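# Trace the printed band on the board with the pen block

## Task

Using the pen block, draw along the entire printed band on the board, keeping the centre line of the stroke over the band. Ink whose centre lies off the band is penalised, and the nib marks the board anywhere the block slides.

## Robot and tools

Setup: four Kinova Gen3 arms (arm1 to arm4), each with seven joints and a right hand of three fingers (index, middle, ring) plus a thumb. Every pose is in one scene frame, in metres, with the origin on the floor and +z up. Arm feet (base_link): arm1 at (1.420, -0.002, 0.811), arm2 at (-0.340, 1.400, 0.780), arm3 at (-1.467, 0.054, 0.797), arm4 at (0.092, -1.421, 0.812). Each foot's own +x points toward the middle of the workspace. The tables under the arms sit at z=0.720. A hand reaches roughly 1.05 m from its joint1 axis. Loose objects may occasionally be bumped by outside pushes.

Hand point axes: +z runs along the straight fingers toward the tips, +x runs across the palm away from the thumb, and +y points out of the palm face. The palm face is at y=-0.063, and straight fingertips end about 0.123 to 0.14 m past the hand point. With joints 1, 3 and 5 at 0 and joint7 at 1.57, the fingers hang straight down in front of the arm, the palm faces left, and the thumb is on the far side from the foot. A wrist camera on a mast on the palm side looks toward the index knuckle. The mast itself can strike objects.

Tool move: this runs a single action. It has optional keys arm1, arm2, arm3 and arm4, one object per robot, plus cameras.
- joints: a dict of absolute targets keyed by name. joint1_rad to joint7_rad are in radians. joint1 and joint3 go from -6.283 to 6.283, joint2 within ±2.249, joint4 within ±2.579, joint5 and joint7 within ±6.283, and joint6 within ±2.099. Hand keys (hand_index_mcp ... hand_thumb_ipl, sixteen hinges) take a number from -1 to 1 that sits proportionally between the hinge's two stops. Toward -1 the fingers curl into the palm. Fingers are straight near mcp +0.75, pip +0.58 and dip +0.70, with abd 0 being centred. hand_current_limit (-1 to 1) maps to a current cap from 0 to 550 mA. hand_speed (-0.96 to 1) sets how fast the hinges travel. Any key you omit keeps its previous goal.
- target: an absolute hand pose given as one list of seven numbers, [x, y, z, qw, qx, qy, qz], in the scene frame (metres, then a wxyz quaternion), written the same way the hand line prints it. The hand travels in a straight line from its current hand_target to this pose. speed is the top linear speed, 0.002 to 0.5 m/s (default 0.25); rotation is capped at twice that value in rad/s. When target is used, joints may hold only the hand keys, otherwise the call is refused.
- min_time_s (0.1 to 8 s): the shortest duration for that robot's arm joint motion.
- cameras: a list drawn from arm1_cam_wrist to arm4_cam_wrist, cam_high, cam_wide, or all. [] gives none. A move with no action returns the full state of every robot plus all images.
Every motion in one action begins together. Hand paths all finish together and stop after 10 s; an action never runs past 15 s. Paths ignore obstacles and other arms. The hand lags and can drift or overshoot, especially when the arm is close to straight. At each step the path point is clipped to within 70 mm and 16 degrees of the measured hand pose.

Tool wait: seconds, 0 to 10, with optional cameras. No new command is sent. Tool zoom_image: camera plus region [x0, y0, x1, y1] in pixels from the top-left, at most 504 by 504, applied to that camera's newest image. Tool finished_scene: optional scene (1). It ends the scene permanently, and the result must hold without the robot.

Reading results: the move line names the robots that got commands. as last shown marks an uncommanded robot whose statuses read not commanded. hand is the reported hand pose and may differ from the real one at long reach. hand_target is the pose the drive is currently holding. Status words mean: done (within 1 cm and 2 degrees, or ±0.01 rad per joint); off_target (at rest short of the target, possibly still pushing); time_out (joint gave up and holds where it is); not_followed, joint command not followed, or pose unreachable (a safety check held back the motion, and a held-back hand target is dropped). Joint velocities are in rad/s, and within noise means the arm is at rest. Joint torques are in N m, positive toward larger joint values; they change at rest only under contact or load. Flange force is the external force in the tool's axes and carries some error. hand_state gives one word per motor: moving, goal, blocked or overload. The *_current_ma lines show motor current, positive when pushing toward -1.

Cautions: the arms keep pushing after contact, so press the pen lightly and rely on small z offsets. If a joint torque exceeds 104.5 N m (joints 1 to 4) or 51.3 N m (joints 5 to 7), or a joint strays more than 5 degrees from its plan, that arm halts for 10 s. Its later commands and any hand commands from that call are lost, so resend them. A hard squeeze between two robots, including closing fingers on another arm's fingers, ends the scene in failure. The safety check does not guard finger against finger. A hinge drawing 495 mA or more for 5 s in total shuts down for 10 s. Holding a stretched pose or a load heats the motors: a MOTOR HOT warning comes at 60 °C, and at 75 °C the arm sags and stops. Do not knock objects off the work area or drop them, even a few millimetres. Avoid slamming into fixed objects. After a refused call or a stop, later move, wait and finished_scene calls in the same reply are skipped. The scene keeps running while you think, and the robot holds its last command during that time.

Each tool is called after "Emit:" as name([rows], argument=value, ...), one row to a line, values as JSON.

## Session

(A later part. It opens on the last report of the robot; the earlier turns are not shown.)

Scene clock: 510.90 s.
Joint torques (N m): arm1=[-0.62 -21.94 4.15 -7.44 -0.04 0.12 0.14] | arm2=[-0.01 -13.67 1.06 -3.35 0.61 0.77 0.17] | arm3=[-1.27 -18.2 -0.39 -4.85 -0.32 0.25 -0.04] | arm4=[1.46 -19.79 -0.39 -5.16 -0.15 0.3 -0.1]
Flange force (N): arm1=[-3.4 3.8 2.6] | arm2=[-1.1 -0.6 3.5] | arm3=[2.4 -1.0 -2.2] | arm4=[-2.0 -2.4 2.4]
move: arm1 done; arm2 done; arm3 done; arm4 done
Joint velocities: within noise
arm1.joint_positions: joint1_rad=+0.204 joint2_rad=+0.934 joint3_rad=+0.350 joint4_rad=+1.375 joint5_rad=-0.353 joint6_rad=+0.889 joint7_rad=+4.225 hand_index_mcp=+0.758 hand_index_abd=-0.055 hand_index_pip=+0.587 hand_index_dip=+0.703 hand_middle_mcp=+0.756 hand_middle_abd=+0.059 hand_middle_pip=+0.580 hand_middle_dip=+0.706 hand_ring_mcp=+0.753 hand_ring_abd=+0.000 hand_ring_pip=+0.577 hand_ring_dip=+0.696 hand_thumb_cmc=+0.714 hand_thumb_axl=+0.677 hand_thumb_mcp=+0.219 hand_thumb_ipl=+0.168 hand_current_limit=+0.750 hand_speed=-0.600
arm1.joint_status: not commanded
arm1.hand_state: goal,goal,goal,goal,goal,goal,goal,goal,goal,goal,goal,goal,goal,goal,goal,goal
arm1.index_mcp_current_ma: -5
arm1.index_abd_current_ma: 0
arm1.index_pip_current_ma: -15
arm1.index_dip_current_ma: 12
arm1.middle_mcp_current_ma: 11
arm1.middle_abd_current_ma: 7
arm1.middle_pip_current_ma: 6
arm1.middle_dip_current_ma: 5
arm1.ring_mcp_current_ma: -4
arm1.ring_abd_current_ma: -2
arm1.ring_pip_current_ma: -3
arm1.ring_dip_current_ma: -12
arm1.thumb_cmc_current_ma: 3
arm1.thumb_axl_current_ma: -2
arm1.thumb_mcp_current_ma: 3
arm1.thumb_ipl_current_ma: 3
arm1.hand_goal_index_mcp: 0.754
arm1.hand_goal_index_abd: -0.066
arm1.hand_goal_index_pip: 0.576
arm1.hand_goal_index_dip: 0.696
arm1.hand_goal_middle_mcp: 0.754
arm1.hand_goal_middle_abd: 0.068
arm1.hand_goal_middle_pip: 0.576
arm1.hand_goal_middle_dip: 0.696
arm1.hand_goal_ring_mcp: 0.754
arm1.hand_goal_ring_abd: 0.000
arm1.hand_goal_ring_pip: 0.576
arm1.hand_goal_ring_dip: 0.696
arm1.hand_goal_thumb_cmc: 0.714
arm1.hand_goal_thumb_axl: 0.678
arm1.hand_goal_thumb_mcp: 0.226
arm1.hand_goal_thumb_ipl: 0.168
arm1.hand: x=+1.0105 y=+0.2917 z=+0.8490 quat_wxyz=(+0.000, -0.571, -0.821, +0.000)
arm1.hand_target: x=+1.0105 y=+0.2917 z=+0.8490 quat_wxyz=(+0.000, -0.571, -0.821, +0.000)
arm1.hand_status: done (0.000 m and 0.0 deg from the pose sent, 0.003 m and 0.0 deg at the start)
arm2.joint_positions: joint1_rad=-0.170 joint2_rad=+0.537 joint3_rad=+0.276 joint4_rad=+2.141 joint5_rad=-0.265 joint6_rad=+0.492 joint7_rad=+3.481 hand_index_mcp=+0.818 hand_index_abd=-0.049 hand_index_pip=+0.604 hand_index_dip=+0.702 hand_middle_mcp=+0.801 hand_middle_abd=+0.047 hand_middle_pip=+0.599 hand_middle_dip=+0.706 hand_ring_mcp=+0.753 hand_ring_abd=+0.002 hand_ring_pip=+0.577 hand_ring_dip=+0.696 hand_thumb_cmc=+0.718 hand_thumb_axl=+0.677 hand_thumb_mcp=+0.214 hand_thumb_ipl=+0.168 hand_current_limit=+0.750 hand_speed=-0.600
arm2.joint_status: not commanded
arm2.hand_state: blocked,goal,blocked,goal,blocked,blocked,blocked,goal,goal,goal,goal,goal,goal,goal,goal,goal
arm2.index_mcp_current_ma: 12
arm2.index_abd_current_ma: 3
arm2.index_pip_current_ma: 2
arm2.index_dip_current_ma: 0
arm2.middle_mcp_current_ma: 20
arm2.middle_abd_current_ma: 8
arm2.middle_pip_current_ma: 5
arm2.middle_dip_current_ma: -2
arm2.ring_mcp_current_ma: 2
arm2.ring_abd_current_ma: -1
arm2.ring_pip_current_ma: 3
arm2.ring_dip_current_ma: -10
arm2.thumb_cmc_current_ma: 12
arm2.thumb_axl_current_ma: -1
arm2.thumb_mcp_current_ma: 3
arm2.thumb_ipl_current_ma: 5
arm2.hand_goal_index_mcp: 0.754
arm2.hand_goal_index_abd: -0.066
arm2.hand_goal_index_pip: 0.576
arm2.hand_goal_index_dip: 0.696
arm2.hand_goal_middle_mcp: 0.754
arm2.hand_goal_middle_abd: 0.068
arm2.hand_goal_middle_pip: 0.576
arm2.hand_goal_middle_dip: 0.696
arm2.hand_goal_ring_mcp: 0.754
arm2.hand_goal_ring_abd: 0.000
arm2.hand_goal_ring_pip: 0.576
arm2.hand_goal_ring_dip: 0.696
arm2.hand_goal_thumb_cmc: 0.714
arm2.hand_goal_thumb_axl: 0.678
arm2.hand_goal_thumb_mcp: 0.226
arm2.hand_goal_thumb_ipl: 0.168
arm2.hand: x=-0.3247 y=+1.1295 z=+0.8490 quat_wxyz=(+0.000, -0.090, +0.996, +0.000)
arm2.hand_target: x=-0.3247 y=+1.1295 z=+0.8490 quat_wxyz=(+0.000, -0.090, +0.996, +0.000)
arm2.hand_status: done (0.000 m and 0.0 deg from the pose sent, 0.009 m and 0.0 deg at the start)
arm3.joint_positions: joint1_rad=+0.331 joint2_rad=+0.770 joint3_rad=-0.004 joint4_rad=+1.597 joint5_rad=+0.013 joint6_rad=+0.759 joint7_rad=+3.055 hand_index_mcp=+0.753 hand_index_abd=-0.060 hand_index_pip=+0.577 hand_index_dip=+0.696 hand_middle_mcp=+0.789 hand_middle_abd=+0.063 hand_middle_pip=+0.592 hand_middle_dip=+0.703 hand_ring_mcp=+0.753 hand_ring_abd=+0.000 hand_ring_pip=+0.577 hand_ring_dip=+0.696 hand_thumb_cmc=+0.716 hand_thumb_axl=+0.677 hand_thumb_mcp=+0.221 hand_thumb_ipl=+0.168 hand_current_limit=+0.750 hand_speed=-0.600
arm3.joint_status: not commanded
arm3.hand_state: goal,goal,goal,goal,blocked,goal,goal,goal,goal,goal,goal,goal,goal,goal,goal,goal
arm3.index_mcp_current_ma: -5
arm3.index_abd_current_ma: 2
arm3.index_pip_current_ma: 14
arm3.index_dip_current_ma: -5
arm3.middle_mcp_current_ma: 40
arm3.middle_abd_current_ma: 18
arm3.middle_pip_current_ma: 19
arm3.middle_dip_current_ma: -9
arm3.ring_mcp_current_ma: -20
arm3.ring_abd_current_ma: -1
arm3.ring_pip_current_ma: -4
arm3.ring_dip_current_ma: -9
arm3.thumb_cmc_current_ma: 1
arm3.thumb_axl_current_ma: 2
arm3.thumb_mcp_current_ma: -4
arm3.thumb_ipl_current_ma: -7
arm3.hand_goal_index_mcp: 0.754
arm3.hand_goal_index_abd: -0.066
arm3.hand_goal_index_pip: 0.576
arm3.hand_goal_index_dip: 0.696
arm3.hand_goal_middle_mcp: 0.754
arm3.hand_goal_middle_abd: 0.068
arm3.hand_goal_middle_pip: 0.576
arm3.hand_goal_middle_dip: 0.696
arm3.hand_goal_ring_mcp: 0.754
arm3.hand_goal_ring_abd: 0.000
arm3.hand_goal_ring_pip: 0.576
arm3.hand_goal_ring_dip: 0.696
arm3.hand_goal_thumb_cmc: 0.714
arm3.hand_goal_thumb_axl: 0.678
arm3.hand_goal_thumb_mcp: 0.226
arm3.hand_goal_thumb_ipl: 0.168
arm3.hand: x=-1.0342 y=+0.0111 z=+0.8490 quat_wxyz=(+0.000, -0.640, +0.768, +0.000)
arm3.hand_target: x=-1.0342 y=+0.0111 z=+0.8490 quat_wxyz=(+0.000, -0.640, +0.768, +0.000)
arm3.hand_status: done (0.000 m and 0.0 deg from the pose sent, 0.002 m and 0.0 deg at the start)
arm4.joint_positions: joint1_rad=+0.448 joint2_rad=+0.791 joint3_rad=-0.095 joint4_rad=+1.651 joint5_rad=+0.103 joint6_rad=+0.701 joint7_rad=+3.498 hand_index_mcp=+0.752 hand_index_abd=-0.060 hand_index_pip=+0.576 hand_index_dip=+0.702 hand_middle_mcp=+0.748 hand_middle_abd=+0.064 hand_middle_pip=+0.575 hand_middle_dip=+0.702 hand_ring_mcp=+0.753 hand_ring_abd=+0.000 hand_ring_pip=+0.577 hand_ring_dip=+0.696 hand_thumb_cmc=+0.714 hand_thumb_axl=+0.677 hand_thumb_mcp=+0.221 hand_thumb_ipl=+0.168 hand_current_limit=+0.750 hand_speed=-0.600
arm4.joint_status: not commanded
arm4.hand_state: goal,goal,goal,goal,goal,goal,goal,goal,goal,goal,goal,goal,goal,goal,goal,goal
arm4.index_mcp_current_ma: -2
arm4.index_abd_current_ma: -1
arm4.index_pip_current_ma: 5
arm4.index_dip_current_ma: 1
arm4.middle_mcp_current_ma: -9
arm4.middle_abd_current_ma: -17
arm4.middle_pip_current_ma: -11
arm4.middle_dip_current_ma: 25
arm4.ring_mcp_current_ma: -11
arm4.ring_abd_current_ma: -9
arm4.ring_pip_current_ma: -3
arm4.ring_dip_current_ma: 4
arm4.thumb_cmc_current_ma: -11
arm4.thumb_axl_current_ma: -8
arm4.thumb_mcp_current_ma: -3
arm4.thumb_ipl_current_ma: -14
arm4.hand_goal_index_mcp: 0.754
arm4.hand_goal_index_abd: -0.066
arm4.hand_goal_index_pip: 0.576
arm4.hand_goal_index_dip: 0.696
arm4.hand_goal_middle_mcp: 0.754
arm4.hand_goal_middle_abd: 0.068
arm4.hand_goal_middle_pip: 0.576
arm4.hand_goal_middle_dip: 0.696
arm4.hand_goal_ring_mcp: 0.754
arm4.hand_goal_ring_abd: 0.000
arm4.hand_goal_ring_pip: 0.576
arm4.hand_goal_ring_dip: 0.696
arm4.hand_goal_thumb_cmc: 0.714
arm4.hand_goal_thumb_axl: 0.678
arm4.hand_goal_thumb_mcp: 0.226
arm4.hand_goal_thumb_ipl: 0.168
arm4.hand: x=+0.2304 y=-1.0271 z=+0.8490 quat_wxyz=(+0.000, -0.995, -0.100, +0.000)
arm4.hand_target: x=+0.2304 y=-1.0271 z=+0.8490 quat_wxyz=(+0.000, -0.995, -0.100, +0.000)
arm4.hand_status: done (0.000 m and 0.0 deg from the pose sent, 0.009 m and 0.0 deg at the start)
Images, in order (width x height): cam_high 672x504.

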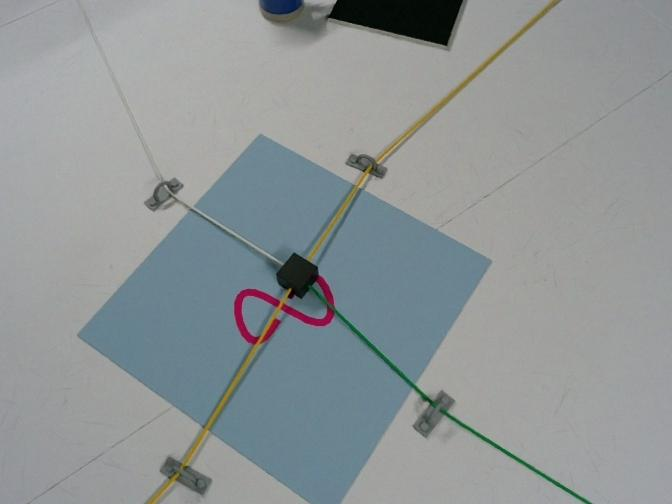

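Emit:
move(arm1={"target":[1.0125,0.2924,0.849,0,-0.5714,-0.8206,0],"speed":0.01}, arm2={"target":[-0.3261,1.1369,0.849,0,-0.0898,0.996,0],"speed":0.01}, arm3={"target":[-1.0325,0.0108,0.849,0,-0.64,0.7684,0],"speed":0.01}, arm4={"target":[0.2289,-1.0198,0.849,0,-0.995,-0.1002,0],"speed":0.01}, cameras=["cam_high"])

Emit:
zoom_image(camera="cam_high", region=[250, 240, 350, 315])

Scene clock: 522.83 s.
Joint torques (N m): arm1=[-0.35 -21.76 4.47 -7.12 0.22 0.32 0.14] | arm2=[-0.05 -13.44 1.1 -3.05 0.67 0.84 0.2] | arm3=[-1.31 -18.61 -0.51 -5.31 -0.38 0.03 -0.03] | arm4=[1.48 -20.05 -0.38 -5.27 -0.13 0.3 -0.12]
Flange force (N): arm1=[-3.4 3.2 2.9] | arm2=[-1.0 -1.1 4.0] | arm3=[2.5 -0.3 -1.8] | arm4=[-2.0 -2.3 2.4]
move: arm1 done; arm2 done; arm3 done; arm4 done
Joint velocities: within noise
arm1.joint_positions: joint1_rad=+0.206 joint2_rad=+0.932 joint3_rad=+0.350 joint4_rad=+1.381 joint5_rad=-0.353 joint6_rad=+0.885 joint7_rad=+4.228 hand_index_mcp=+0.769 hand_index_abd=-0.055 hand_index_pip=+0.587 hand_index_dip=+0.703 hand_middle_mcp=+0.768 hand_middle_abd=+0.059 hand_middle_pip=+0.584 hand_middle_dip=+0.707 hand_ring_mcp=+0.753 hand_ring_abd=+0.000 hand_ring_pip=+0.577 hand_ring_dip=+0.696 hand_thumb_cmc=+0.714 hand_thumb_axl=+0.677 hand_thumb_mcp=+0.219 hand_thumb_ipl=+0.168 hand_current_limit=+0.750 hand_speed=-0.600
arm1.joint_status: not commanded
arm1.hand_state: goal,goal,goal,goal,goal,goal,goal,goal,goal,goal,goal,goal,goal,goal,goal,goal
arm1.index_mcp_current_ma: -11
arm1.index_abd_current_ma: -2
arm1.index_pip_current_ma: -9
arm1.index_dip_current_ma: 8
arm1.middle_mcp_current_ma: 9
arm1.middle_abd_current_ma: 13
arm1.middle_pip_current_ma: 15
arm1.middle_dip_current_ma: 2
arm1.ring_mcp_current_ma: -5
arm1.ring_abd_current_ma: -8
arm1.ring_pip_current_ma: 3
arm1.ring_dip_current_ma: -4
arm1.thumb_cmc_current_ma: -2
arm1.thumb_axl_current_ma: -2
arm1.thumb_mcp_current_ma: 11
arm1.thumb_ipl_current_ma: 12
arm1.hand_goal_index_mcp: 0.754
arm1.hand_goal_index_abd: -0.066
arm1.hand_goal_index_pip: 0.576
arm1.hand_goal_index_dip: 0.696
arm1.hand_goal_middle_mcp: 0.754
arm1.hand_goal_middle_abd: 0.068
arm1.hand_goal_middle_pip: 0.576
arm1.hand_goal_middle_dip: 0.696
arm1.hand_goal_ring_mcp: 0.754
arm1.hand_goal_ring_abd: 0.000
arm1.hand_goal_ring_pip: 0.576
arm1.hand_goal_ring_dip: 0.696
arm1.hand_goal_thumb_cmc: 0.714
arm1.hand_goal_thumb_axl: 0.678
arm1.hand_goal_thumb_mcp: 0.226
arm1.hand_goal_thumb_ipl: 0.168
arm1.hand: x=+1.0125 y=+0.2924 z=+0.8490 quat_wxyz=(+0.000, -0.571, -0.821, +0.000)
arm1.hand_target: x=+1.0125 y=+0.2924 z=+0.8490 quat_wxyz=(+0.000, -0.571, -0.821, +0.000)
arm1.hand_status: done (0.000 m and 0.0 deg from the pose sent, 0.002 m and 0.0 deg at the start)
arm2.joint_positions: joint1_rad=-0.168 joint2_rad=+0.527 joint3_rad=+0.275 joint4_rad=+2.165 joint5_rad=-0.265 joint6_rad=+0.478 joint7_rad=+3.485 hand_index_mcp=+0.818 hand_index_abd=-0.049 hand_index_pip=+0.604 hand_index_dip=+0.702 hand_middle_mcp=+0.801 hand_middle_abd=+0.046 hand_middle_pip=+0.600 hand_middle_dip=+0.706 hand_ring_mcp=+0.753 hand_ring_abd=+0.002 hand_ring_pip=+0.577 hand_ring_dip=+0.696 hand_thumb_cmc=+0.718 hand_thumb_axl=+0.677 hand_thumb_mcp=+0.214 hand_thumb_ipl=+0.168 hand_current_limit=+0.750 hand_speed=-0.600
arm2.joint_status: not commanded
arm2.hand_state: blocked,goal,blocked,goal,blocked,blocked,blocked,goal,goal,goal,goal,goal,goal,goal,goal,goal
arm2.index_mcp_current_ma: 12
arm2.index_abd_current_ma: 7
arm2.index_pip_current_ma: 0
arm2.index_dip_current_ma: -3
arm2.middle_mcp_current_ma: 20
arm2.middle_abd_current_ma: 11
arm2.middle_pip_current_ma: 7
arm2.middle_dip_current_ma: 3
arm2.ring_mcp_current_ma: 4
arm2.ring_abd_current_ma: 8
arm2.ring_pip_current_ma: 4
arm2.ring_dip_current_ma: -7
arm2.thumb_cmc_current_ma: 2
arm2.thumb_axl_current_ma: -4
arm2.thumb_mcp_current_ma: 10
arm2.thumb_ipl_current_ma: 3
arm2.hand_goal_index_mcp: 0.754
arm2.hand_goal_index_abd: -0.066
arm2.hand_goal_index_pip: 0.576
arm2.hand_goal_index_dip: 0.696
arm2.hand_goal_middle_mcp: 0.754
arm2.hand_goal_middle_abd: 0.068
arm2.hand_goal_middle_pip: 0.576
arm2.hand_goal_middle_dip: 0.696
arm2.hand_goal_ring_mcp: 0.754
arm2.hand_goal_ring_abd: 0.000
arm2.hand_goal_ring_pip: 0.576
arm2.hand_goal_ring_dip: 0.696
arm2.hand_goal_thumb_cmc: 0.714
arm2.hand_goal_thumb_axl: 0.678
arm2.hand_goal_thumb_mcp: 0.226
arm2.hand_goal_thumb_ipl: 0.168
arm2.hand: x=-0.3261 y=+1.1369 z=+0.8490 quat_wxyz=(+0.000, -0.090, +0.996, +0.000)
arm2.hand_target: x=-0.3261 y=+1.1369 z=+0.8490 quat_wxyz=(+0.000, -0.090, +0.996, +0.000)
arm2.hand_status: done (0.000 m and 0.0 deg from the pose sent, 0.008 m and 0.0 deg at the start)
arm3.joint_positions: joint1_rad=+0.331 joint2_rad=+0.773 joint3_rad=-0.004 joint4_rad=+1.591 joint5_rad=+0.013 joint6_rad=+0.763 joint7_rad=+3.055 hand_index_mcp=+0.753 hand_index_abd=-0.060 hand_index_pip=+0.577 hand_index_dip=+0.696 hand_middle_mcp=+0.781 hand_middle_abd=+0.062 hand_middle_pip=+0.591 hand_middle_dip=+0.703 hand_ring_mcp=+0.753 hand_ring_abd=+0.000 hand_ring_pip=+0.577 hand_ring_dip=+0.696 hand_thumb_cmc=+0.716 hand_thumb_axl=+0.677 hand_thumb_mcp=+0.221 hand_thumb_ipl=+0.168 hand_current_limit=+0.750 hand_speed=-0.600
arm3.joint_status: not commanded
arm3.hand_state: goal,goal,goal,goal,blocked,goal,goal,goal,goal,goal,goal,goal,goal,goal,goal,goal
arm3.index_mcp_current_ma: -7
arm3.index_abd_current_ma: -3
arm3.index_pip_current_ma: 11
arm3.index_dip_current_ma: -10
arm3.middle_mcp_current_ma: 24
arm3.middle_abd_current_ma: 3
arm3.middle_pip_current_ma: 11
arm3.middle_dip_current_ma: 5
arm3.ring_mcp_current_ma: -8
arm3.ring_abd_current_ma: 0
arm3.ring_pip_current_ma: 9
arm3.ring_dip_current_ma: 10
arm3.thumb_cmc_current_ma: -3
arm3.thumb_axl_current_ma: -6
arm3.thumb_mcp_current_ma: -13
arm3.thumb_ipl_current_ma: -3
arm3.hand_goal_index_mcp: 0.754
arm3.hand_goal_index_abd: -0.066
arm3.hand_goal_index_pip: 0.576
arm3.hand_goal_index_dip: 0.696
arm3.hand_goal_middle_mcp: 0.754
arm3.hand_goal_middle_abd: 0.068
arm3.hand_goal_middle_pip: 0.576
arm3.hand_goal_middle_dip: 0.696
arm3.hand_goal_ring_mcp: 0.754
arm3.hand_goal_ring_abd: 0.000
arm3.hand_goal_ring_pip: 0.576
arm3.hand_goal_ring_dip: 0.696
arm3.hand_goal_thumb_cmc: 0.714
arm3.hand_goal_thumb_axl: 0.678
arm3.hand_goal_thumb_mcp: 0.226
arm3.hand_goal_thumb_ipl: 0.168
arm3.hand: x=-1.0325 y=+0.0108 z=+0.8490 quat_wxyz=(+0.000, -0.640, +0.768, +0.000)
arm3.hand_target: x=-1.0325 y=+0.0108 z=+0.8490 quat_wxyz=(+0.000, -0.640, +0.768, +0.000)
arm3.hand_status: done (0.000 m and 0.0 deg from the pose sent, 0.002 m and 0.0 deg at the start)
arm4.joint_positions: joint1_rad=+0.441 joint2_rad=+0.801 joint3_rad=-0.095 joint4_rad=+1.626 joint5_rad=+0.101 joint6_rad=+0.716 joint7_rad=+3.494 hand_index_mcp=+0.752 hand_index_abd=-0.060 hand_index_pip=+0.576 hand_index_dip=+0.702 hand_middle_mcp=+0.748 hand_middle_abd=+0.064 hand_middle_pip=+0.575 hand_middle_dip=+0.702 hand_ring_mcp=+0.753 hand_ring_abd=+0.000 hand_ring_pip=+0.577 hand_ring_dip=+0.696 hand_thumb_cmc=+0.714 hand_thumb_axl=+0.677 hand_thumb_mcp=+0.221 hand_thumb_ipl=+0.168 hand_current_limit=+0.750 hand_speed=-0.600
arm4.joint_status: not commanded
arm4.hand_state: goal,goal,goal,goal,goal,goal,goal,goal,goal,goal,goal,goal,goal,goal,goal,goal
arm4.index_mcp_current_ma: -2
arm4.index_abd_current_ma: 3
arm4.index_pip_current_ma: 1
arm4.index_dip_current_ma: 6
arm4.middle_mcp_current_ma: -15
arm4.middle_abd_current_ma: -13
arm4.middle_pip_current_ma: -7
arm4.middle_dip_current_ma: 19
arm4.ring_mcp_current_ma: -6
arm4.ring_abd_current_ma: -15
arm4.ring_pip_current_ma: 2
arm4.ring_dip_current_ma: 7
arm4.thumb_cmc_current_ma: -6
arm4.thumb_axl_current_ma: -17
arm4.thumb_mcp_current_ma: -10
arm4.thumb_ipl_current_ma: -8
arm4.hand_goal_index_mcp: 0.754
arm4.hand_goal_index_abd: -0.066
arm4.hand_goal_index_pip: 0.576
arm4.hand_goal_index_dip: 0.696
arm4.hand_goal_middle_mcp: 0.754
arm4.hand_goal_middle_abd: 0.068
arm4.hand_goal_middle_pip: 0.576
arm4.hand_goal_middle_dip: 0.696
arm4.hand_goal_ring_mcp: 0.754
arm4.hand_goal_ring_abd: 0.000
arm4.hand_goal_ring_pip: 0.576
arm4.hand_goal_ring_dip: 0.696
arm4.hand_goal_thumb_cmc: 0.714
arm4.hand_goal_thumb_axl: 0.678
arm4.hand_goal_thumb_mcp: 0.226
arm4.hand_goal_thumb_ipl: 0.168
arm4.hand: x=+0.2289 y=-1.0198 z=+0.8490 quat_wxyz=(+0.000, -0.995, -0.100, +0.000)
arm4.hand_target: x=+0.2289 y=-1.0198 z=+0.8490 quat_wxyz=(+0.000, -0.995, -0.100, +0.000)
arm4.hand_status: done (0.000 m and 0.0 deg from the pose sent, 0.007 m and 0.0 deg at the start)
Images, in order (width x height): cam_high 672x504.

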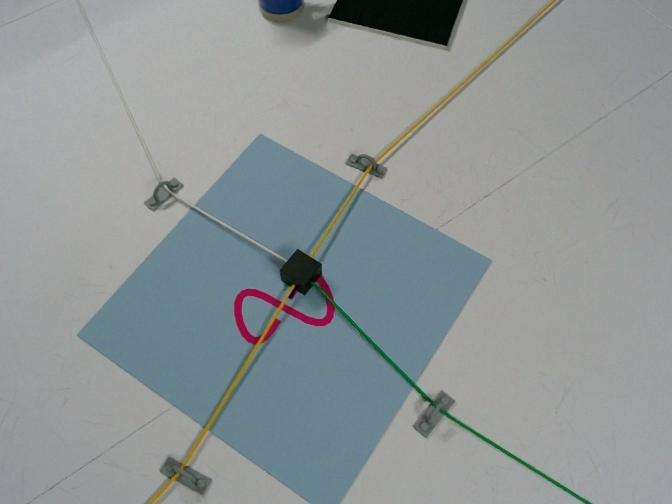

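Scaled by 5.040.

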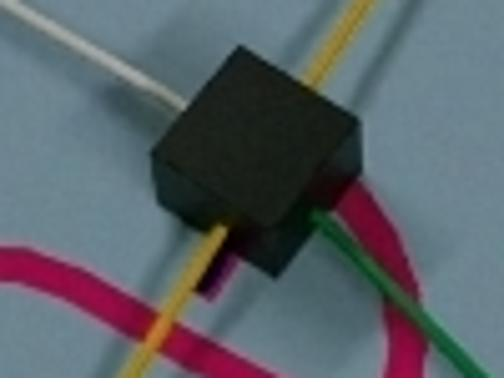

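Emit:
zoom_image(camera="cam_high", region=[280, 275, 312, 303])

Scaled by 15.750.

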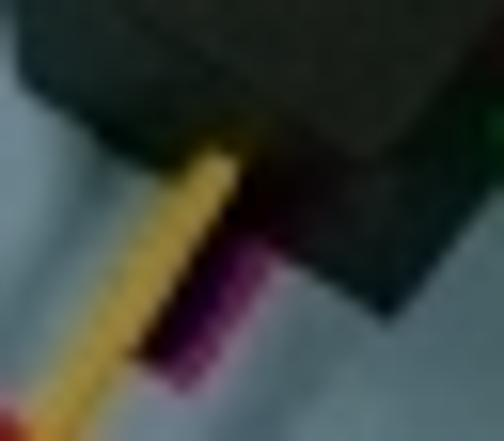

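Emit:
move(arm1={"target":[1.0174,0.2942,0.849,0,-0.5714,-0.8206,0],"speed":0.01}, arm2={"target":[-0.3270,1.1421,0.849,0,-0.0898,0.996,0],"speed":0.01}, arm3={"target":[-1.0246,0.0094,0.849,0,-0.64,0.7684,0],"speed":0.01}, arm4={"target":[0.2278,-1.0144,0.849,0,-0.995,-0.1002,0],"speed":0.01}, cameras=["cam_high"])

Emit:
zoom_image(camera="cam_high", region=[260, 240, 350, 307])

Scene clock: 545.07 s.
Joint torques (N m): arm1=[-0.01 -20.99 4.65 -6.67 0.33 0.36 0.17] | arm2=[-0.02 -13.27 1.08 -3.08 0.61 0.8 0.22] | arm3=[-1.24 -19.06 -0.46 -5.58 -0.36 -0.02 -0.03] | arm4=[1.51 -20.18 -0.37 -5.3 -0.1 0.31 -0.1]
Flange force (N): arm1=[-3.6 2.5 1.9] | arm2=[-1.1 -0.9 3.9] | arm3=[2.3 0.0 -1.6] | arm4=[-2.0 -2.4 2.3]
move: arm1 done; arm2 done; arm3 done; arm4 done
Joint velocities: within noise
arm1.joint_positions: joint1_rad=+0.212 joint2_rad=+0.926 joint3_rad=+0.349 joint4_rad=+1.396 joint5_rad=-0.353 joint6_rad=+0.877 joint7_rad=+4.237 hand_index_mcp=+0.781 hand_index_abd=-0.055 hand_index_pip=+0.589 hand_index_dip=+0.703 hand_middle_mcp=+0.780 hand_middle_abd=+0.059 hand_middle_pip=+0.588 hand_middle_dip=+0.707 hand_ring_mcp=+0.753 hand_ring_abd=+0.000 hand_ring_pip=+0.577 hand_ring_dip=+0.696 hand_thumb_cmc=+0.714 hand_thumb_axl=+0.677 hand_thumb_mcp=+0.219 hand_thumb_ipl=+0.168 hand_current_limit=+0.750 hand_speed=-0.600
arm1.joint_status: not commanded
arm1.hand_state: blocked,goal,goal,goal,blocked,goal,goal,goal,goal,goal,goal,goal,goal,goal,goal,goal
arm1.index_mcp_current_ma: 2
arm1.index_abd_current_ma: -3
arm1.index_pip_current_ma: -10
arm1.index_dip_current_ma: 7
arm1.middle_mcp_current_ma: 9
arm1.middle_abd_current_ma: 15
arm1.middle_pip_current_ma: 10
arm1.middle_dip_current_ma: 5
arm1.ring_mcp_current_ma: -10
arm1.ring_abd_current_ma: -5
arm1.ring_pip_current_ma: 0
arm1.ring_dip_current_ma: -13
arm1.thumb_cmc_current_ma: 4
arm1.thumb_axl_current_ma: -2
arm1.thumb_mcp_current_ma: 6
arm1.thumb_ipl_current_ma: 12
arm1.hand_goal_index_mcp: 0.754
arm1.hand_goal_index_abd: -0.066
arm1.hand_goal_index_pip: 0.576
arm1.hand_goal_index_dip: 0.696
arm1.hand_goal_middle_mcp: 0.754
arm1.hand_goal_middle_abd: 0.068
arm1.hand_goal_middle_pip: 0.576
arm1.hand_goal_middle_dip: 0.696
arm1.hand_goal_ring_mcp: 0.754
arm1.hand_goal_ring_abd: 0.000
arm1.hand_goal_ring_pip: 0.576
arm1.hand_goal_ring_dip: 0.696
arm1.hand_goal_thumb_cmc: 0.714
arm1.hand_goal_thumb_axl: 0.678
arm1.hand_goal_thumb_mcp: 0.226
arm1.hand_goal_thumb_ipl: 0.168
arm1.hand: x=+1.0174 y=+0.2942 z=+0.8490 quat_wxyz=(+0.000, -0.571, -0.821, +0.000)
arm1.hand_target: x=+1.0174 y=+0.2942 z=+0.8490 quat_wxyz=(+0.000, -0.571, -0.821, +0.000)
arm1.hand_status: done (0.000 m and 0.0 deg from the pose sent, 0.005 m and 0.0 deg at the start)
arm2.joint_positions: joint1_rad=-0.167 joint2_rad=+0.520 joint3_rad=+0.274 joint4_rad=+2.181 joint5_rad=-0.265 joint6_rad=+0.468 joint7_rad=+3.487 hand_index_mcp=+0.818 hand_index_abd=-0.049 hand_index_pip=+0.604 hand_index_dip=+0.702 hand_middle_mcp=+0.802 hand_middle_abd=+0.046 hand_middle_pip=+0.601 hand_middle_dip=+0.706 hand_ring_mcp=+0.753 hand_ring_abd=+0.002 hand_ring_pip=+0.577 hand_ring_dip=+0.696 hand_thumb_cmc=+0.718 hand_thumb_axl=+0.677 hand_thumb_mcp=+0.214 hand_thumb_ipl=+0.168 hand_current_limit=+0.750 hand_speed=-0.600
arm2.joint_status: not commanded
arm2.hand_state: blocked,goal,blocked,goal,blocked,blocked,blocked,goal,goal,goal,goal,goal,goal,goal,goal,goal
arm2.index_mcp_current_ma: 11
arm2.index_abd_current_ma: 7
arm2.index_pip_current_ma: 6
arm2.index_dip_current_ma: 5
arm2.middle_mcp_current_ma: 24
arm2.middle_abd_current_ma: 6
arm2.middle_pip_current_ma: 8
arm2.middle_dip_current_ma: 0
arm2.ring_mcp_current_ma: 1
arm2.ring_abd_current_ma: 10
arm2.ring_pip_current_ma: 4
arm2.ring_dip_current_ma: -10
arm2.thumb_cmc_current_ma: 4
arm2.thumb_axl_current_ma: -4
arm2.thumb_mcp_current_ma: 4
arm2.thumb_ipl_current_ma: 8
arm2.hand_goal_index_mcp: 0.754
arm2.hand_goal_index_abd: -0.066
arm2.hand_goal_index_pip: 0.576
arm2.hand_goal_index_dip: 0.696
arm2.hand_goal_middle_mcp: 0.754
arm2.hand_goal_middle_abd: 0.068
arm2.hand_goal_middle_pip: 0.576
arm2.hand_goal_middle_dip: 0.696
arm2.hand_goal_ring_mcp: 0.754
arm2.hand_goal_ring_abd: 0.000
arm2.hand_goal_ring_pip: 0.576
arm2.hand_goal_ring_dip: 0.696
arm2.hand_goal_thumb_cmc: 0.714
arm2.hand_goal_thumb_axl: 0.678
arm2.hand_goal_thumb_mcp: 0.226
arm2.hand_goal_thumb_ipl: 0.168
arm2.hand: x=-0.3270 y=+1.1421 z=+0.8490 quat_wxyz=(+0.000, -0.090, +0.996, +0.000)
arm2.hand_target: x=-0.3270 y=+1.1421 z=+0.8490 quat_wxyz=(+0.000, -0.090, +0.996, +0.000)
arm2.hand_status: done (0.000 m and 0.0 deg from the pose sent, 0.005 m and 0.0 deg at the start)
arm3.joint_positions: joint1_rad=+0.332 joint2_rad=+0.786 joint3_rad=-0.004 joint4_rad=+1.559 joint5_rad=+0.012 joint6_rad=+0.781 joint7_rad=+3.056 hand_index_mcp=+0.753 hand_index_abd=-0.060 hand_index_pip=+0.577 hand_index_dip=+0.696 hand_middle_mcp=+0.763 hand_middle_abd=+0.063 hand_middle_pip=+0.587 hand_middle_dip=+0.703 hand_ring_mcp=+0.753 hand_ring_abd=+0.000 hand_ring_pip=+0.577 hand_ring_dip=+0.696 hand_thumb_cmc=+0.716 hand_thumb_axl=+0.677 hand_thumb_mcp=+0.221 hand_thumb_ipl=+0.168 hand_current_limit=+0.750 hand_speed=-0.600
arm3.joint_status: not commanded
arm3.hand_state: goal,goal,goal,goal,goal,goal,goal,goal,goal,goal,goal,goal,goal,goal,goal,goal
arm3.index_mcp_current_ma: -17
arm3.index_abd_current_ma: 0
arm3.index_pip_current_ma: -5
arm3.index_dip_current_ma: 10
arm3.middle_mcp_current_ma: 14
arm3.middle_abd_current_ma: 7
arm3.middle_pip_current_ma: 15
arm3.middle_dip_current_ma: -17
arm3.ring_mcp_current_ma: -12
arm3.ring_abd_current_ma: 7
arm3.ring_pip_current_ma: -2
arm3.ring_dip_current_ma: 5
arm3.thumb_cmc_current_ma: 3
arm3.thumb_axl_current_ma: 1
arm3.thumb_mcp_current_ma: -12
arm3.thumb_ipl_current_ma: -16
arm3.hand_goal_index_mcp: 0.754
arm3.hand_goal_index_abd: -0.066
arm3.hand_goal_index_pip: 0.576
arm3.hand_goal_index_dip: 0.696
arm3.hand_goal_middle_mcp: 0.754
arm3.hand_goal_middle_abd: 0.068
arm3.hand_goal_middle_pip: 0.576
arm3.hand_goal_middle_dip: 0.696
arm3.hand_goal_ring_mcp: 0.754
arm3.hand_goal_ring_abd: 0.000
arm3.hand_goal_ring_pip: 0.576
arm3.hand_goal_ring_dip: 0.696
arm3.hand_goal_thumb_cmc: 0.714
arm3.hand_goal_thumb_axl: 0.678
arm3.hand_goal_thumb_mcp: 0.226
arm3.hand_goal_thumb_ipl: 0.168
arm3.hand: x=-1.0246 y=+0.0094 z=+0.8490 quat_wxyz=(+0.000, -0.640, +0.768, +0.000)
arm3.hand_target: x=-1.0246 y=+0.0094 z=+0.8490 quat_wxyz=(+0.000, -0.640, +0.768, +0.000)
arm3.hand_status: done (0.000 m and 0.0 deg from the pose sent, 0.008 m and 0.0 deg at the start)
arm4.joint_positions: joint1_rad=+0.435 joint2_rad=+0.809 joint3_rad=-0.095 joint4_rad=+1.607 joint5_rad=+0.101 joint6_rad=+0.727 joint7_rad=+3.491 hand_index_mcp=+0.752 hand_index_abd=-0.060 hand_index_pip=+0.576 hand_index_dip=+0.702 hand_middle_mcp=+0.748 hand_middle_abd=+0.064 hand_middle_pip=+0.575 hand_middle_dip=+0.702 hand_ring_mcp=+0.753 hand_ring_abd=+0.000 hand_ring_pip=+0.577 hand_ring_dip=+0.696 hand_thumb_cmc=+0.714 hand_thumb_axl=+0.677 hand_thumb_mcp=+0.221 hand_thumb_ipl=+0.168 hand_current_limit=+0.750 hand_speed=-0.600
arm4.joint_status: not commanded
arm4.hand_state: goal,goal,goal,goal,goal,goal,goal,goal,goal,goal,goal,goal,goal,goal,goal,goal
arm4.index_mcp_current_ma: 1
arm4.index_abd_current_ma: 2
arm4.index_pip_current_ma: 5
arm4.index_dip_current_ma: 9
arm4.middle_mcp_current_ma: -15
arm4.middle_abd_current_ma: -11
arm4.middle_pip_current_ma: -8
arm4.middle_dip_current_ma: 20
arm4.ring_mcp_current_ma: -9
arm4.ring_abd_current_ma: -7
arm4.ring_pip_current_ma: 6
arm4.ring_dip_current_ma: 10
arm4.thumb_cmc_current_ma: -2
arm4.thumb_axl_current_ma: -14
arm4.thumb_mcp_current_ma: -5
arm4.thumb_ipl_current_ma: -6
arm4.hand_goal_index_mcp: 0.754
arm4.hand_goal_index_abd: -0.066
arm4.hand_goal_index_pip: 0.576
arm4.hand_goal_index_dip: 0.696
arm4.hand_goal_middle_mcp: 0.754
arm4.hand_goal_middle_abd: 0.068
arm4.hand_goal_middle_pip: 0.576
arm4.hand_goal_middle_dip: 0.696
arm4.hand_goal_ring_mcp: 0.754
arm4.hand_goal_ring_abd: 0.000
arm4.hand_goal_ring_pip: 0.576
arm4.hand_goal_ring_dip: 0.696
arm4.hand_goal_thumb_cmc: 0.714
arm4.hand_goal_thumb_axl: 0.678
arm4.hand_goal_thumb_mcp: 0.226
arm4.hand_goal_thumb_ipl: 0.168
arm4.hand: x=+0.2278 y=-1.0144 z=+0.8490 quat_wxyz=(+0.000, -0.995, -0.100, +0.000)
arm4.hand_target: x=+0.2278 y=-1.0144 z=+0.8490 quat_wxyz=(+0.000, -0.995, -0.100, +0.000)
arm4.hand_status: done (0.000 m and 0.0 deg from the pose sent, 0.006 m and 0.0 deg at the start)
Images, in order (width x height): cam_high 672x504.

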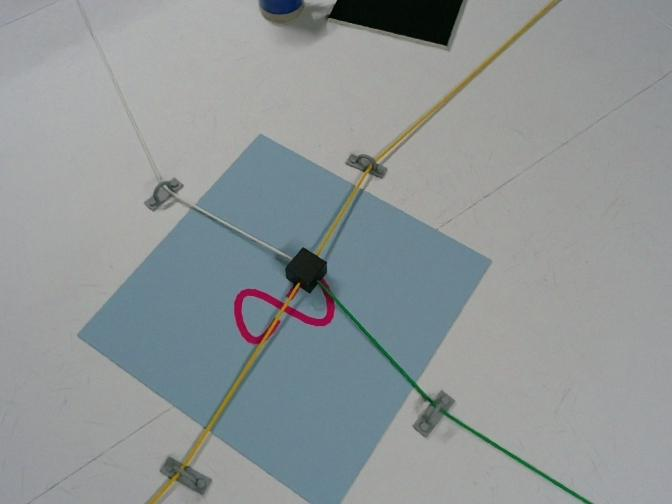

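Scaled by 5.600.

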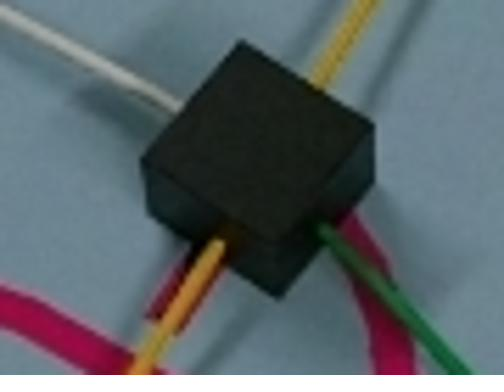

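Emit:
move(arm1={"target":[1.0260,0.2974,0.849,0,-0.5714,-0.8206,0],"speed":0.01}, arm2={"target":[-0.3275,1.1446,0.849,0,-0.0898,0.996,0],"speed":0.01}, arm3={"target":[-1.0164,0.0078,0.849,0,-0.64,0.7684,0],"speed":0.01}, arm4={"target":[0.2271,-1.0110,0.849,0,-0.995,-0.1002,0],"speed":0.01}, cameras=["cam_high"])

Emit:
zoom_image(camera="cam_high", region=[270, 240, 350, 300])

Scene clock: 554.27 s.
Joint torques (N m): arm1=[0.04 -20.69 4.74 -6.48 0.41 0.44 0.17] | arm2=[0.05 -13.27 1.05 -3.15 0.6 0.79 0.16] | arm3=[-1.27 -19.3 -0.47 -5.67 -0.33 0 -0.07] | arm4=[1.47 -20.22 -0.34 -5.35 -0.11 0.3 -0.05]
Flange force (N): arm1=[-3.5 2.3 2.0] | arm2=[-1.2 -0.7 4.2] | arm3=[2.4 0.0 -1.6] | arm4=[-2.1 -2.3 2.2]
move: arm1 done; arm2 done; arm3 done; arm4 done
Joint velocities: within noise
arm1.joint_positions: joint1_rad=+0.222 joint2_rad=+0.915 joint3_rad=+0.347 joint4_rad=+1.421 joint5_rad=-0.352 joint6_rad=+0.862 joint7_rad=+4.253 hand_index_mcp=+0.786 hand_index_abd=-0.055 hand_index_pip=+0.591 hand_index_dip=+0.703 hand_middle_mcp=+0.787 hand_middle_abd=+0.059 hand_middle_pip=+0.593 hand_middle_dip=+0.707 hand_ring_mcp=+0.753 hand_ring_abd=+0.000 hand_ring_pip=+0.577 hand_ring_dip=+0.696 hand_thumb_cmc=+0.714 hand_thumb_axl=+0.677 hand_thumb_mcp=+0.219 hand_thumb_ipl=+0.168 hand_current_limit=+0.750 hand_speed=-0.600
arm1.joint_status: not commanded
arm1.hand_state: blocked,goal,goal,goal,blocked,goal,goal,goal,goal,goal,goal,goal,goal,goal,goal,goal
arm1.index_mcp_current_ma: -4
arm1.index_abd_current_ma: -9
arm1.index_pip_current_ma: -5
arm1.index_dip_current_ma: 16
arm1.middle_mcp_current_ma: 7
arm1.middle_abd_current_ma: 8
arm1.middle_pip_current_ma: 16
arm1.middle_dip_current_ma: 7
arm1.ring_mcp_current_ma: -5
arm1.ring_abd_current_ma: -12
arm1.ring_pip_current_ma: -3
arm1.ring_dip_current_ma: -12
arm1.thumb_cmc_current_ma: -9
arm1.thumb_axl_current_ma: 2
arm1.thumb_mcp_current_ma: 6
arm1.thumb_ipl_current_ma: -1
arm1.hand_goal_index_mcp: 0.754
arm1.hand_goal_index_abd: -0.066
arm1.hand_goal_index_pip: 0.576
arm1.hand_goal_index_dip: 0.696
arm1.hand_goal_middle_mcp: 0.754
arm1.hand_goal_middle_abd: 0.068
arm1.hand_goal_middle_pip: 0.576
arm1.hand_goal_middle_dip: 0.696
arm1.hand_goal_ring_mcp: 0.754
arm1.hand_goal_ring_abd: 0.000
arm1.hand_goal_ring_pip: 0.576
arm1.hand_goal_ring_dip: 0.696
arm1.hand_goal_thumb_cmc: 0.714
arm1.hand_goal_thumb_axl: 0.678
arm1.hand_goal_thumb_mcp: 0.226
arm1.hand_goal_thumb_ipl: 0.168
arm1.hand: x=+1.0260 y=+0.2974 z=+0.8490 quat_wxyz=(+0.000, -0.571, -0.821, +0.000)
arm1.hand_target: x=+1.0260 y=+0.2974 z=+0.8490 quat_wxyz=(+0.000, -0.571, -0.821, +0.000)
arm1.hand_status: done (0.000 m and 0.0 deg from the pose sent, 0.009 m and 0.0 deg at the start)
arm2.joint_positions: joint1_rad=-0.166 joint2_rad=+0.517 joint3_rad=+0.273 joint4_rad=+2.189 joint5_rad=-0.266 joint6_rad=+0.463 joint7_rad=+3.489 hand_index_mcp=+0.818 hand_index_abd=-0.049 hand_index_pip=+0.604 hand_index_dip=+0.702 hand_middle_mcp=+0.802 hand_middle_abd=+0.046 hand_middle_pip=+0.601 hand_middle_dip=+0.706 hand_ring_mcp=+0.753 hand_ring_abd=+0.002 hand_ring_pip=+0.577 hand_ring_dip=+0.696 hand_thumb_cmc=+0.718 hand_thumb_axl=+0.677 hand_thumb_mcp=+0.214 hand_thumb_ipl=+0.168 hand_current_limit=+0.750 hand_speed=-0.600
arm2.joint_status: not commanded
arm2.hand_state: blocked,goal,blocked,goal,blocked,blocked,blocked,goal,goal,goal,goal,goal,goal,goal,goal,goal
arm2.index_mcp_current_ma: 11
arm2.index_abd_current_ma: 5
arm2.index_pip_current_ma: 2
arm2.index_dip_current_ma: 2
arm2.middle_mcp_current_ma: 23
arm2.middle_abd_current_ma: 15
arm2.middle_pip_current_ma: 5
arm2.middle_dip_current_ma: -3
arm2.ring_mcp_current_ma: 3
arm2.ring_abd_current_ma: 6
arm2.ring_pip_current_ma: 10
arm2.ring_dip_current_ma: -6
arm2.thumb_cmc_current_ma: 6
arm2.thumb_axl_current_ma: -4
arm2.thumb_mcp_current_ma: 5
arm2.thumb_ipl_current_ma: 7
arm2.hand_goal_index_mcp: 0.754
arm2.hand_goal_index_abd: -0.066
arm2.hand_goal_index_pip: 0.576
arm2.hand_goal_index_dip: 0.696
arm2.hand_goal_middle_mcp: 0.754
arm2.hand_goal_middle_abd: 0.068
arm2.hand_goal_middle_pip: 0.576
arm2.hand_goal_middle_dip: 0.696
arm2.hand_goal_ring_mcp: 0.754
arm2.hand_goal_ring_abd: 0.000
arm2.hand_goal_ring_pip: 0.576
arm2.hand_goal_ring_dip: 0.696
arm2.hand_goal_thumb_cmc: 0.714
arm2.hand_goal_thumb_axl: 0.678
arm2.hand_goal_thumb_mcp: 0.226
arm2.hand_goal_thumb_ipl: 0.168
arm2.hand: x=-0.3275 y=+1.1446 z=+0.8490 quat_wxyz=(+0.000, -0.090, +0.996, +0.000)
arm2.hand_target: x=-0.3275 y=+1.1446 z=+0.8490 quat_wxyz=(+0.000, -0.090, +0.996, +0.000)
arm2.hand_status: done (0.000 m and 0.0 deg from the pose sent, 0.003 m and 0.0 deg at the start)
arm3.joint_positions: joint1_rad=+0.334 joint2_rad=+0.800 joint3_rad=-0.004 joint4_rad=+1.526 joint5_rad=+0.012 joint6_rad=+0.800 joint7_rad=+3.058 hand_index_mcp=+0.753 hand_index_abd=-0.060 hand_index_pip=+0.577 hand_index_dip=+0.696 hand_middle_mcp=+0.760 hand_middle_abd=+0.063 hand_middle_pip=+0.585 hand_middle_dip=+0.703 hand_ring_mcp=+0.753 hand_ring_abd=+0.000 hand_ring_pip=+0.577 hand_ring_dip=+0.696 hand_thumb_cmc=+0.716 hand_thumb_axl=+0.677 hand_thumb_mcp=+0.221 hand_thumb_ipl=+0.168 hand_current_limit=+0.750 hand_speed=-0.600
arm3.joint_status: not commanded
arm3.hand_state: goal,goal,goal,goal,goal,goal,goal,goal,goal,goal,goal,goal,goal,goal,goal,goal
arm3.index_mcp_current_ma: -9
arm3.index_abd_current_ma: -5
arm3.index_pip_current_ma: 11
arm3.index_dip_current_ma: 3
arm3.middle_mcp_current_ma: -4
arm3.middle_abd_current_ma: -2
arm3.middle_pip_current_ma: 11
arm3.middle_dip_current_ma: -14
arm3.ring_mcp_current_ma: -13
arm3.ring_abd_current_ma: -5
arm3.ring_pip_current_ma: 7
arm3.ring_dip_current_ma: -7
arm3.thumb_cmc_current_ma: -10
arm3.thumb_axl_current_ma: 0
arm3.thumb_mcp_current_ma: -20
arm3.thumb_ipl_current_ma: -4
arm3.hand_goal_index_mcp: 0.754
arm3.hand_goal_index_abd: -0.066
arm3.hand_goal_index_pip: 0.576
arm3.hand_goal_index_dip: 0.696
arm3.hand_goal_middle_mcp: 0.754
arm3.hand_goal_middle_abd: 0.068
arm3.hand_goal_middle_pip: 0.576
arm3.hand_goal_middle_dip: 0.696
arm3.hand_goal_ring_mcp: 0.754
arm3.hand_goal_ring_abd: 0.000
arm3.hand_goal_ring_pip: 0.576
arm3.hand_goal_ring_dip: 0.696
arm3.hand_goal_thumb_cmc: 0.714
arm3.hand_goal_thumb_axl: 0.678
arm3.hand_goal_thumb_mcp: 0.226
arm3.hand_goal_thumb_ipl: 0.168
arm3.hand: x=-1.0164 y=+0.0078 z=+0.8490 quat_wxyz=(+0.000, -0.640, +0.768, +0.000)
arm3.hand_target: x=-1.0164 y=+0.0078 z=+0.8490 quat_wxyz=(+0.000, -0.640, +0.768, +0.000)
arm3.hand_status: done (0.000 m and 0.0 deg from the pose sent, 0.008 m and 0.0 deg at the start)
arm4.joint_positions: joint1_rad=+0.432 joint2_rad=+0.814 joint3_rad=-0.094 joint4_rad=+1.595 joint5_rad=+0.100 joint6_rad=+0.734 joint7_rad=+3.489 hand_index_mcp=+0.752 hand_index_abd=-0.060 hand_index_pip=+0.576 hand_index_dip=+0.702 hand_middle_mcp=+0.748 hand_middle_abd=+0.064 hand_middle_pip=+0.575 hand_middle_dip=+0.702 hand_ring_mcp=+0.753 hand_ring_abd=+0.000 hand_ring_pip=+0.577 hand_ring_dip=+0.696 hand_thumb_cmc=+0.714 hand_thumb_axl=+0.677 hand_thumb_mcp=+0.221 hand_thumb_ipl=+0.168 hand_current_limit=+0.750 hand_speed=-0.600
arm4.joint_status: not commanded
arm4.hand_state: goal,goal,goal,goal,goal,goal,goal,goal,goal,goal,goal,goal,goal,goal,goal,goal
arm4.index_mcp_current_ma: 1
arm4.index_abd_current_ma: 3
arm4.index_pip_current_ma: 5
arm4.index_dip_current_ma: 7
arm4.middle_mcp_current_ma: -10
arm4.middle_abd_current_ma: -11
arm4.middle_pip_current_ma: -9
arm4.middle_dip_current_ma: 15
arm4.ring_mcp_current_ma: -12
arm4.ring_abd_current_ma: -6
arm4.ring_pip_current_ma: 1
arm4.ring_dip_current_ma: 8
arm4.thumb_cmc_current_ma: -4
arm4.thumb_axl_current_ma: -15
arm4.thumb_mcp_current_ma: -1
arm4.thumb_ipl_current_ma: -12
arm4.hand_goal_index_mcp: 0.754
arm4.hand_goal_index_abd: -0.066
arm4.hand_goal_index_pip: 0.576
arm4.hand_goal_index_dip: 0.696
arm4.hand_goal_middle_mcp: 0.754
arm4.hand_goal_middle_abd: 0.068
arm4.hand_goal_middle_pip: 0.576
arm4.hand_goal_middle_dip: 0.696
arm4.hand_goal_ring_mcp: 0.754
arm4.hand_goal_ring_abd: 0.000
arm4.hand_goal_ring_pip: 0.576
arm4.hand_goal_ring_dip: 0.696
arm4.hand_goal_thumb_cmc: 0.714
arm4.hand_goal_thumb_axl: 0.678
arm4.hand_goal_thumb_mcp: 0.226
arm4.hand_goal_thumb_ipl: 0.168
arm4.hand: x=+0.2271 y=-1.0110 z=+0.8490 quat_wxyz=(+0.000, -0.995, -0.100, +0.000)
arm4.hand_target: x=+0.2271 y=-1.0110 z=+0.8490 quat_wxyz=(+0.000, -0.995, -0.100, +0.000)
arm4.hand_status: done (0.000 m and 0.0 deg from the pose sent, 0.003 m and 0.0 deg at the start)
Images, in order (width x height): cam_high 672x504.

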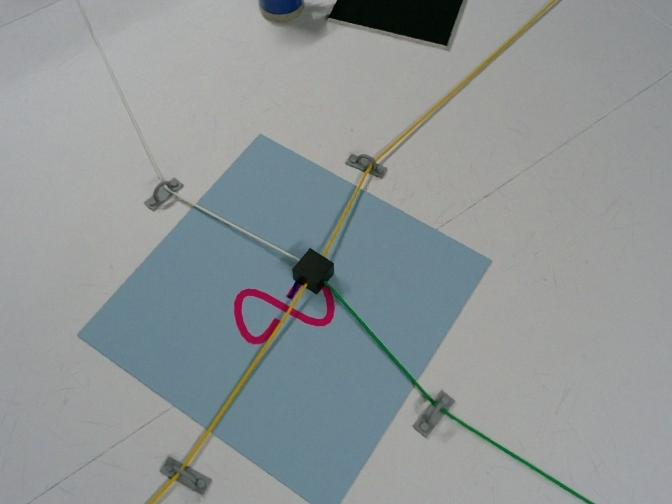

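Scaled by 6.300.

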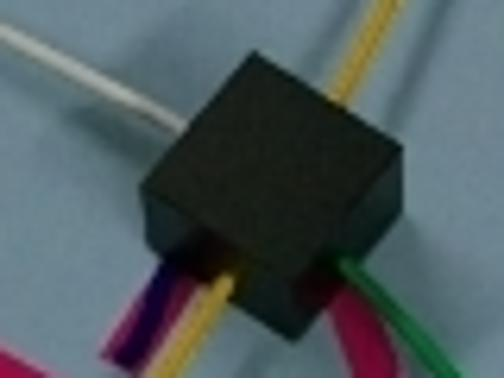

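Emit:
move(arm1={"target":[1.0348,0.3007,0.849,0,-0.5714,-0.8206,0],"speed":0.01}, arm2={"target":[-0.3270,1.1418,0.849,0,-0.0898,0.996,0],"speed":0.01}, arm3={"target":[-1.0071,0.0061,0.849,0,-0.64,0.7684,0],"speed":0.01}, cameras=["cam_high"])

Emit:
zoom_image(camera="cam_high", region=[280, 240, 360, 300])

Scene clock: 563.07 s.
Joint torques (N m): arm1=[0.13 -20.33 4.77 -6.34 0.44 0.48 0.13] | arm2=[-0.08 -13.53 1.04 -3.68 0.64 0.49 0.17] | arm3=[-1.31 -19.69 -0.51 -5.88 -0.35 -0.05 -0.06] | arm4=[1.48 -20.23 -0.38 -5.28 -0.12 0.31 -0.11]
Flange force (N): arm1=[-3.7 2.2 1.9] | arm2=[-1.0 0.0 4.1] | arm3=[2.4 0.1 -1.6] | arm4=[-1.9 -2.6 2.2]
move: arm1 done; arm2 done; arm3 done
Joint velocities: within noise
arm1.joint_positions: joint1_rad=+0.233 joint2_rad=+0.904 joint3_rad=+0.345 joint4_rad=+1.446 joint5_rad=-0.352 joint6_rad=+0.848 joint7_rad=+4.269 hand_index_mcp=+0.790 hand_index_abd=-0.055 hand_index_pip=+0.594 hand_index_dip=+0.703 hand_middle_mcp=+0.794 hand_middle_abd=+0.059 hand_middle_pip=+0.596 hand_middle_dip=+0.707 hand_ring_mcp=+0.753 hand_ring_abd=+0.000 hand_ring_pip=+0.577 hand_ring_dip=+0.696 hand_thumb_cmc=+0.714 hand_thumb_axl=+0.677 hand_thumb_mcp=+0.219 hand_thumb_ipl=+0.168 hand_current_limit=+0.750 hand_speed=-0.600
arm1.joint_status: not commanded
arm1.hand_state: blocked,goal,goal,goal,blocked,goal,blocked,goal,goal,goal,goal,goal,goal,goal,goal,goal
arm1.index_mcp_current_ma: -2
arm1.index_abd_current_ma: -6
arm1.index_pip_current_ma: -3
arm1.index_dip_current_ma: 3
arm1.middle_mcp_current_ma: 13
arm1.middle_abd_current_ma: 6
arm1.middle_pip_current_ma: 7
arm1.middle_dip_current_ma: 1
arm1.ring_mcp_current_ma: -7
arm1.ring_abd_current_ma: -11
arm1.ring_pip_current_ma: -7
arm1.ring_dip_current_ma: -5
arm1.thumb_cmc_current_ma: 3
arm1.thumb_axl_current_ma: -1
arm1.thumb_mcp_current_ma: 2
arm1.thumb_ipl_current_ma: -2
arm1.hand_goal_index_mcp: 0.754
arm1.hand_goal_index_abd: -0.066
arm1.hand_goal_index_pip: 0.576
arm1.hand_goal_index_dip: 0.696
arm1.hand_goal_middle_mcp: 0.754
arm1.hand_goal_middle_abd: 0.068
arm1.hand_goal_middle_pip: 0.576
arm1.hand_goal_middle_dip: 0.696
arm1.hand_goal_ring_mcp: 0.754
arm1.hand_goal_ring_abd: 0.000
arm1.hand_goal_ring_pip: 0.576
arm1.hand_goal_ring_dip: 0.696
arm1.hand_goal_thumb_cmc: 0.714
arm1.hand_goal_thumb_axl: 0.678
arm1.hand_goal_thumb_mcp: 0.226
arm1.hand_goal_thumb_ipl: 0.168
arm1.hand: x=+1.0348 y=+0.3007 z=+0.8490 quat_wxyz=(+0.000, -0.571, -0.821, +0.000)
arm1.hand_target: x=+1.0348 y=+0.3007 z=+0.8490 quat_wxyz=(+0.000, -0.571, -0.821, +0.000)
arm1.hand_status: done (0.000 m and 0.0 deg from the pose sent, 0.009 m and 0.0 deg at the start)
arm2.joint_positions: joint1_rad=-0.167 joint2_rad=+0.521 joint3_rad=+0.274 joint4_rad=+2.180 joint5_rad=-0.265 joint6_rad=+0.468 joint7_rad=+3.487 hand_index_mcp=+0.804 hand_index_abd=-0.049 hand_index_pip=+0.604 hand_index_dip=+0.702 hand_middle_mcp=+0.789 hand_middle_abd=+0.047 hand_middle_pip=+0.601 hand_middle_dip=+0.706 hand_ring_mcp=+0.753 hand_ring_abd=+0.002 hand_ring_pip=+0.577 hand_ring_dip=+0.696 hand_thumb_cmc=+0.718 hand_thumb_axl=+0.677 hand_thumb_mcp=+0.214 hand_thumb_ipl=+0.168 hand_current_limit=+0.750 hand_speed=-0.600
arm2.joint_status: not commanded
arm2.hand_state: blocked,goal,blocked,goal,blocked,blocked,blocked,goal,goal,goal,goal,goal,goal,goal,goal,goal
arm2.index_mcp_current_ma: 6
arm2.index_abd_current_ma: 6
arm2.index_pip_current_ma: -1
arm2.index_dip_current_ma: 8
arm2.middle_mcp_current_ma: 17
arm2.middle_abd_current_ma: 5
arm2.middle_pip_current_ma: 8
arm2.middle_dip_current_ma: 3
arm2.ring_mcp_current_ma: 1
arm2.ring_abd_current_ma: 7
arm2.ring_pip_current_ma: 0
arm2.ring_dip_current_ma: -8
arm2.thumb_cmc_current_ma: 9
arm2.thumb_axl_current_ma: -3
arm2.thumb_mcp_current_ma: 10
arm2.thumb_ipl_current_ma: 9
arm2.hand_goal_index_mcp: 0.754
arm2.hand_goal_index_abd: -0.066
arm2.hand_goal_index_pip: 0.576
arm2.hand_goal_index_dip: 0.696
arm2.hand_goal_middle_mcp: 0.754
arm2.hand_goal_middle_abd: 0.068
arm2.hand_goal_middle_pip: 0.576
arm2.hand_goal_middle_dip: 0.696
arm2.hand_goal_ring_mcp: 0.754
arm2.hand_goal_ring_abd: 0.000
arm2.hand_goal_ring_pip: 0.576
arm2.hand_goal_ring_dip: 0.696
arm2.hand_goal_thumb_cmc: 0.714
arm2.hand_goal_thumb_axl: 0.678
arm2.hand_goal_thumb_mcp: 0.226
arm2.hand_goal_thumb_ipl: 0.168
arm2.hand: x=-0.3270 y=+1.1418 z=+0.8490 quat_wxyz=(+0.000, -0.090, +0.996, +0.000)
arm2.hand_target: x=-0.3270 y=+1.1418 z=+0.8490 quat_wxyz=(+0.000, -0.090, +0.996, +0.000)
arm2.hand_status: done (0.000 m and 0.0 deg from the pose sent, 0.003 m and 0.0 deg at the start)
arm3.joint_positions: joint1_rad=+0.335 joint2_rad=+0.817 joint3_rad=-0.003 joint4_rad=+1.487 joint5_rad=+0.011 joint6_rad=+0.822 joint7_rad=+3.060 hand_index_mcp=+0.753 hand_index_abd=-0.060 hand_index_pip=+0.577 hand_index_dip=+0.696 hand_middle_mcp=+0.759 hand_middle_abd=+0.063 hand_middle_pip=+0.585 hand_middle_dip=+0.703 hand_ring_mcp=+0.753 hand_ring_abd=+0.000 hand_ring_pip=+0.577 hand_ring_dip=+0.696 hand_thumb_cmc=+0.716 hand_thumb_axl=+0.677 hand_thumb_mcp=+0.221 hand_thumb_ipl=+0.168 hand_current_limit=+0.750 hand_speed=-0.600
arm3.joint_status: not commanded
arm3.hand_state: goal,goal,goal,goal,goal,goal,goal,goal,goal,goal,goal,goal,goal,goal,goal,goal
arm3.index_mcp_current_ma: -14
arm3.index_abd_current_ma: 3
arm3.index_pip_current_ma: -1
arm3.index_dip_current_ma: 0
arm3.middle_mcp_current_ma: 5
arm3.middle_abd_current_ma: 9
arm3.middle_pip_current_ma: 16
arm3.middle_dip_current_ma: -9
arm3.ring_mcp_current_ma: -21
arm3.ring_abd_current_ma: -5
arm3.ring_pip_current_ma: 5
arm3.ring_dip_current_ma: -3
arm3.thumb_cmc_current_ma: 6
arm3.thumb_axl_current_ma: -3
arm3.thumb_mcp_current_ma: -13
arm3.thumb_ipl_current_ma: 5
arm3.hand_goal_index_mcp: 0.754
arm3.hand_goal_index_abd: -0.066
arm3.hand_goal_index_pip: 0.576
arm3.hand_goal_index_dip: 0.696
arm3.hand_goal_middle_mcp: 0.754
arm3.hand_goal_middle_abd: 0.068
arm3.hand_goal_middle_pip: 0.576
arm3.hand_goal_middle_dip: 0.696
arm3.hand_goal_ring_mcp: 0.754
arm3.hand_goal_ring_abd: 0.000
arm3.hand_goal_ring_pip: 0.576
arm3.hand_goal_ring_dip: 0.696
arm3.hand_goal_thumb_cmc: 0.714
arm3.hand_goal_thumb_axl: 0.678
arm3.hand_goal_thumb_mcp: 0.226
arm3.hand_goal_thumb_ipl: 0.168
arm3.hand: x=-1.0071 y=+0.0061 z=+0.8490 quat_wxyz=(+0.000, -0.640, +0.768, +0.000)
arm3.hand_target: x=-1.0071 y=+0.0061 z=+0.8490 quat_wxyz=(+0.000, -0.640, +0.768, +0.000)
arm3.hand_status: done (0.000 m and 0.0 deg from the pose sent, 0.009 m and 0.0 deg at the start)
arm4: as last shown
arm4.index_mcp_current_ma: -1
arm4.index_abd_current_ma: 1
arm4.index_pip_current_ma: 3
arm4.index_dip_current_ma: 9
arm4.middle_mcp_current_ma: -6
arm4.middle_abd_current_ma: -10
arm4.middle_pip_current_ma: -10
arm4.middle_dip_current_ma: 22
arm4.ring_mcp_current_ma: -13
arm4.ring_abd_current_ma: -7
arm4.ring_pip_current_ma: 7
arm4.ring_dip_current_ma: 11
arm4.thumb_cmc_current_ma: -6
arm4.thumb_axl_current_ma: -11
arm4.thumb_mcp_current_ma: -7
arm4.thumb_ipl_current_ma: -13
Images, in order (width x height): cam_high 672x504.

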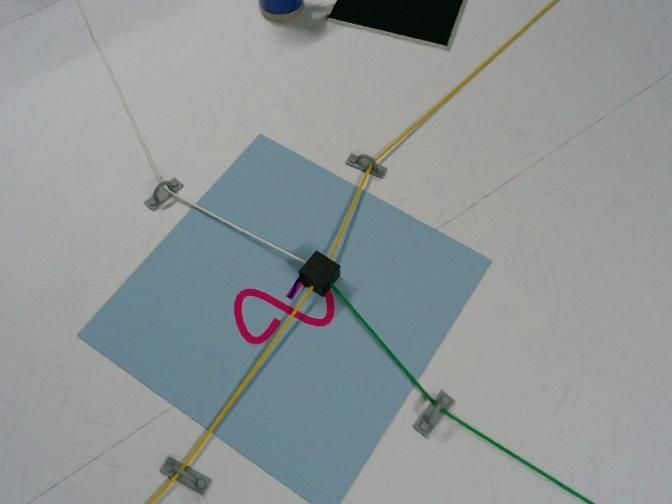

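Scaled by 6.300.

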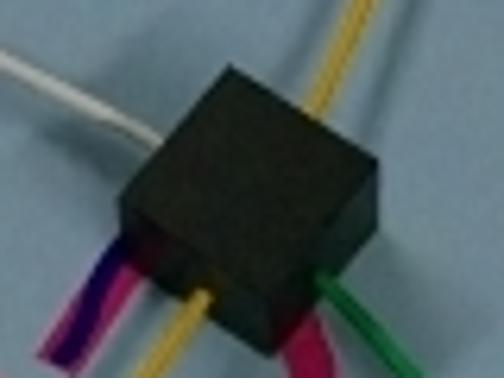

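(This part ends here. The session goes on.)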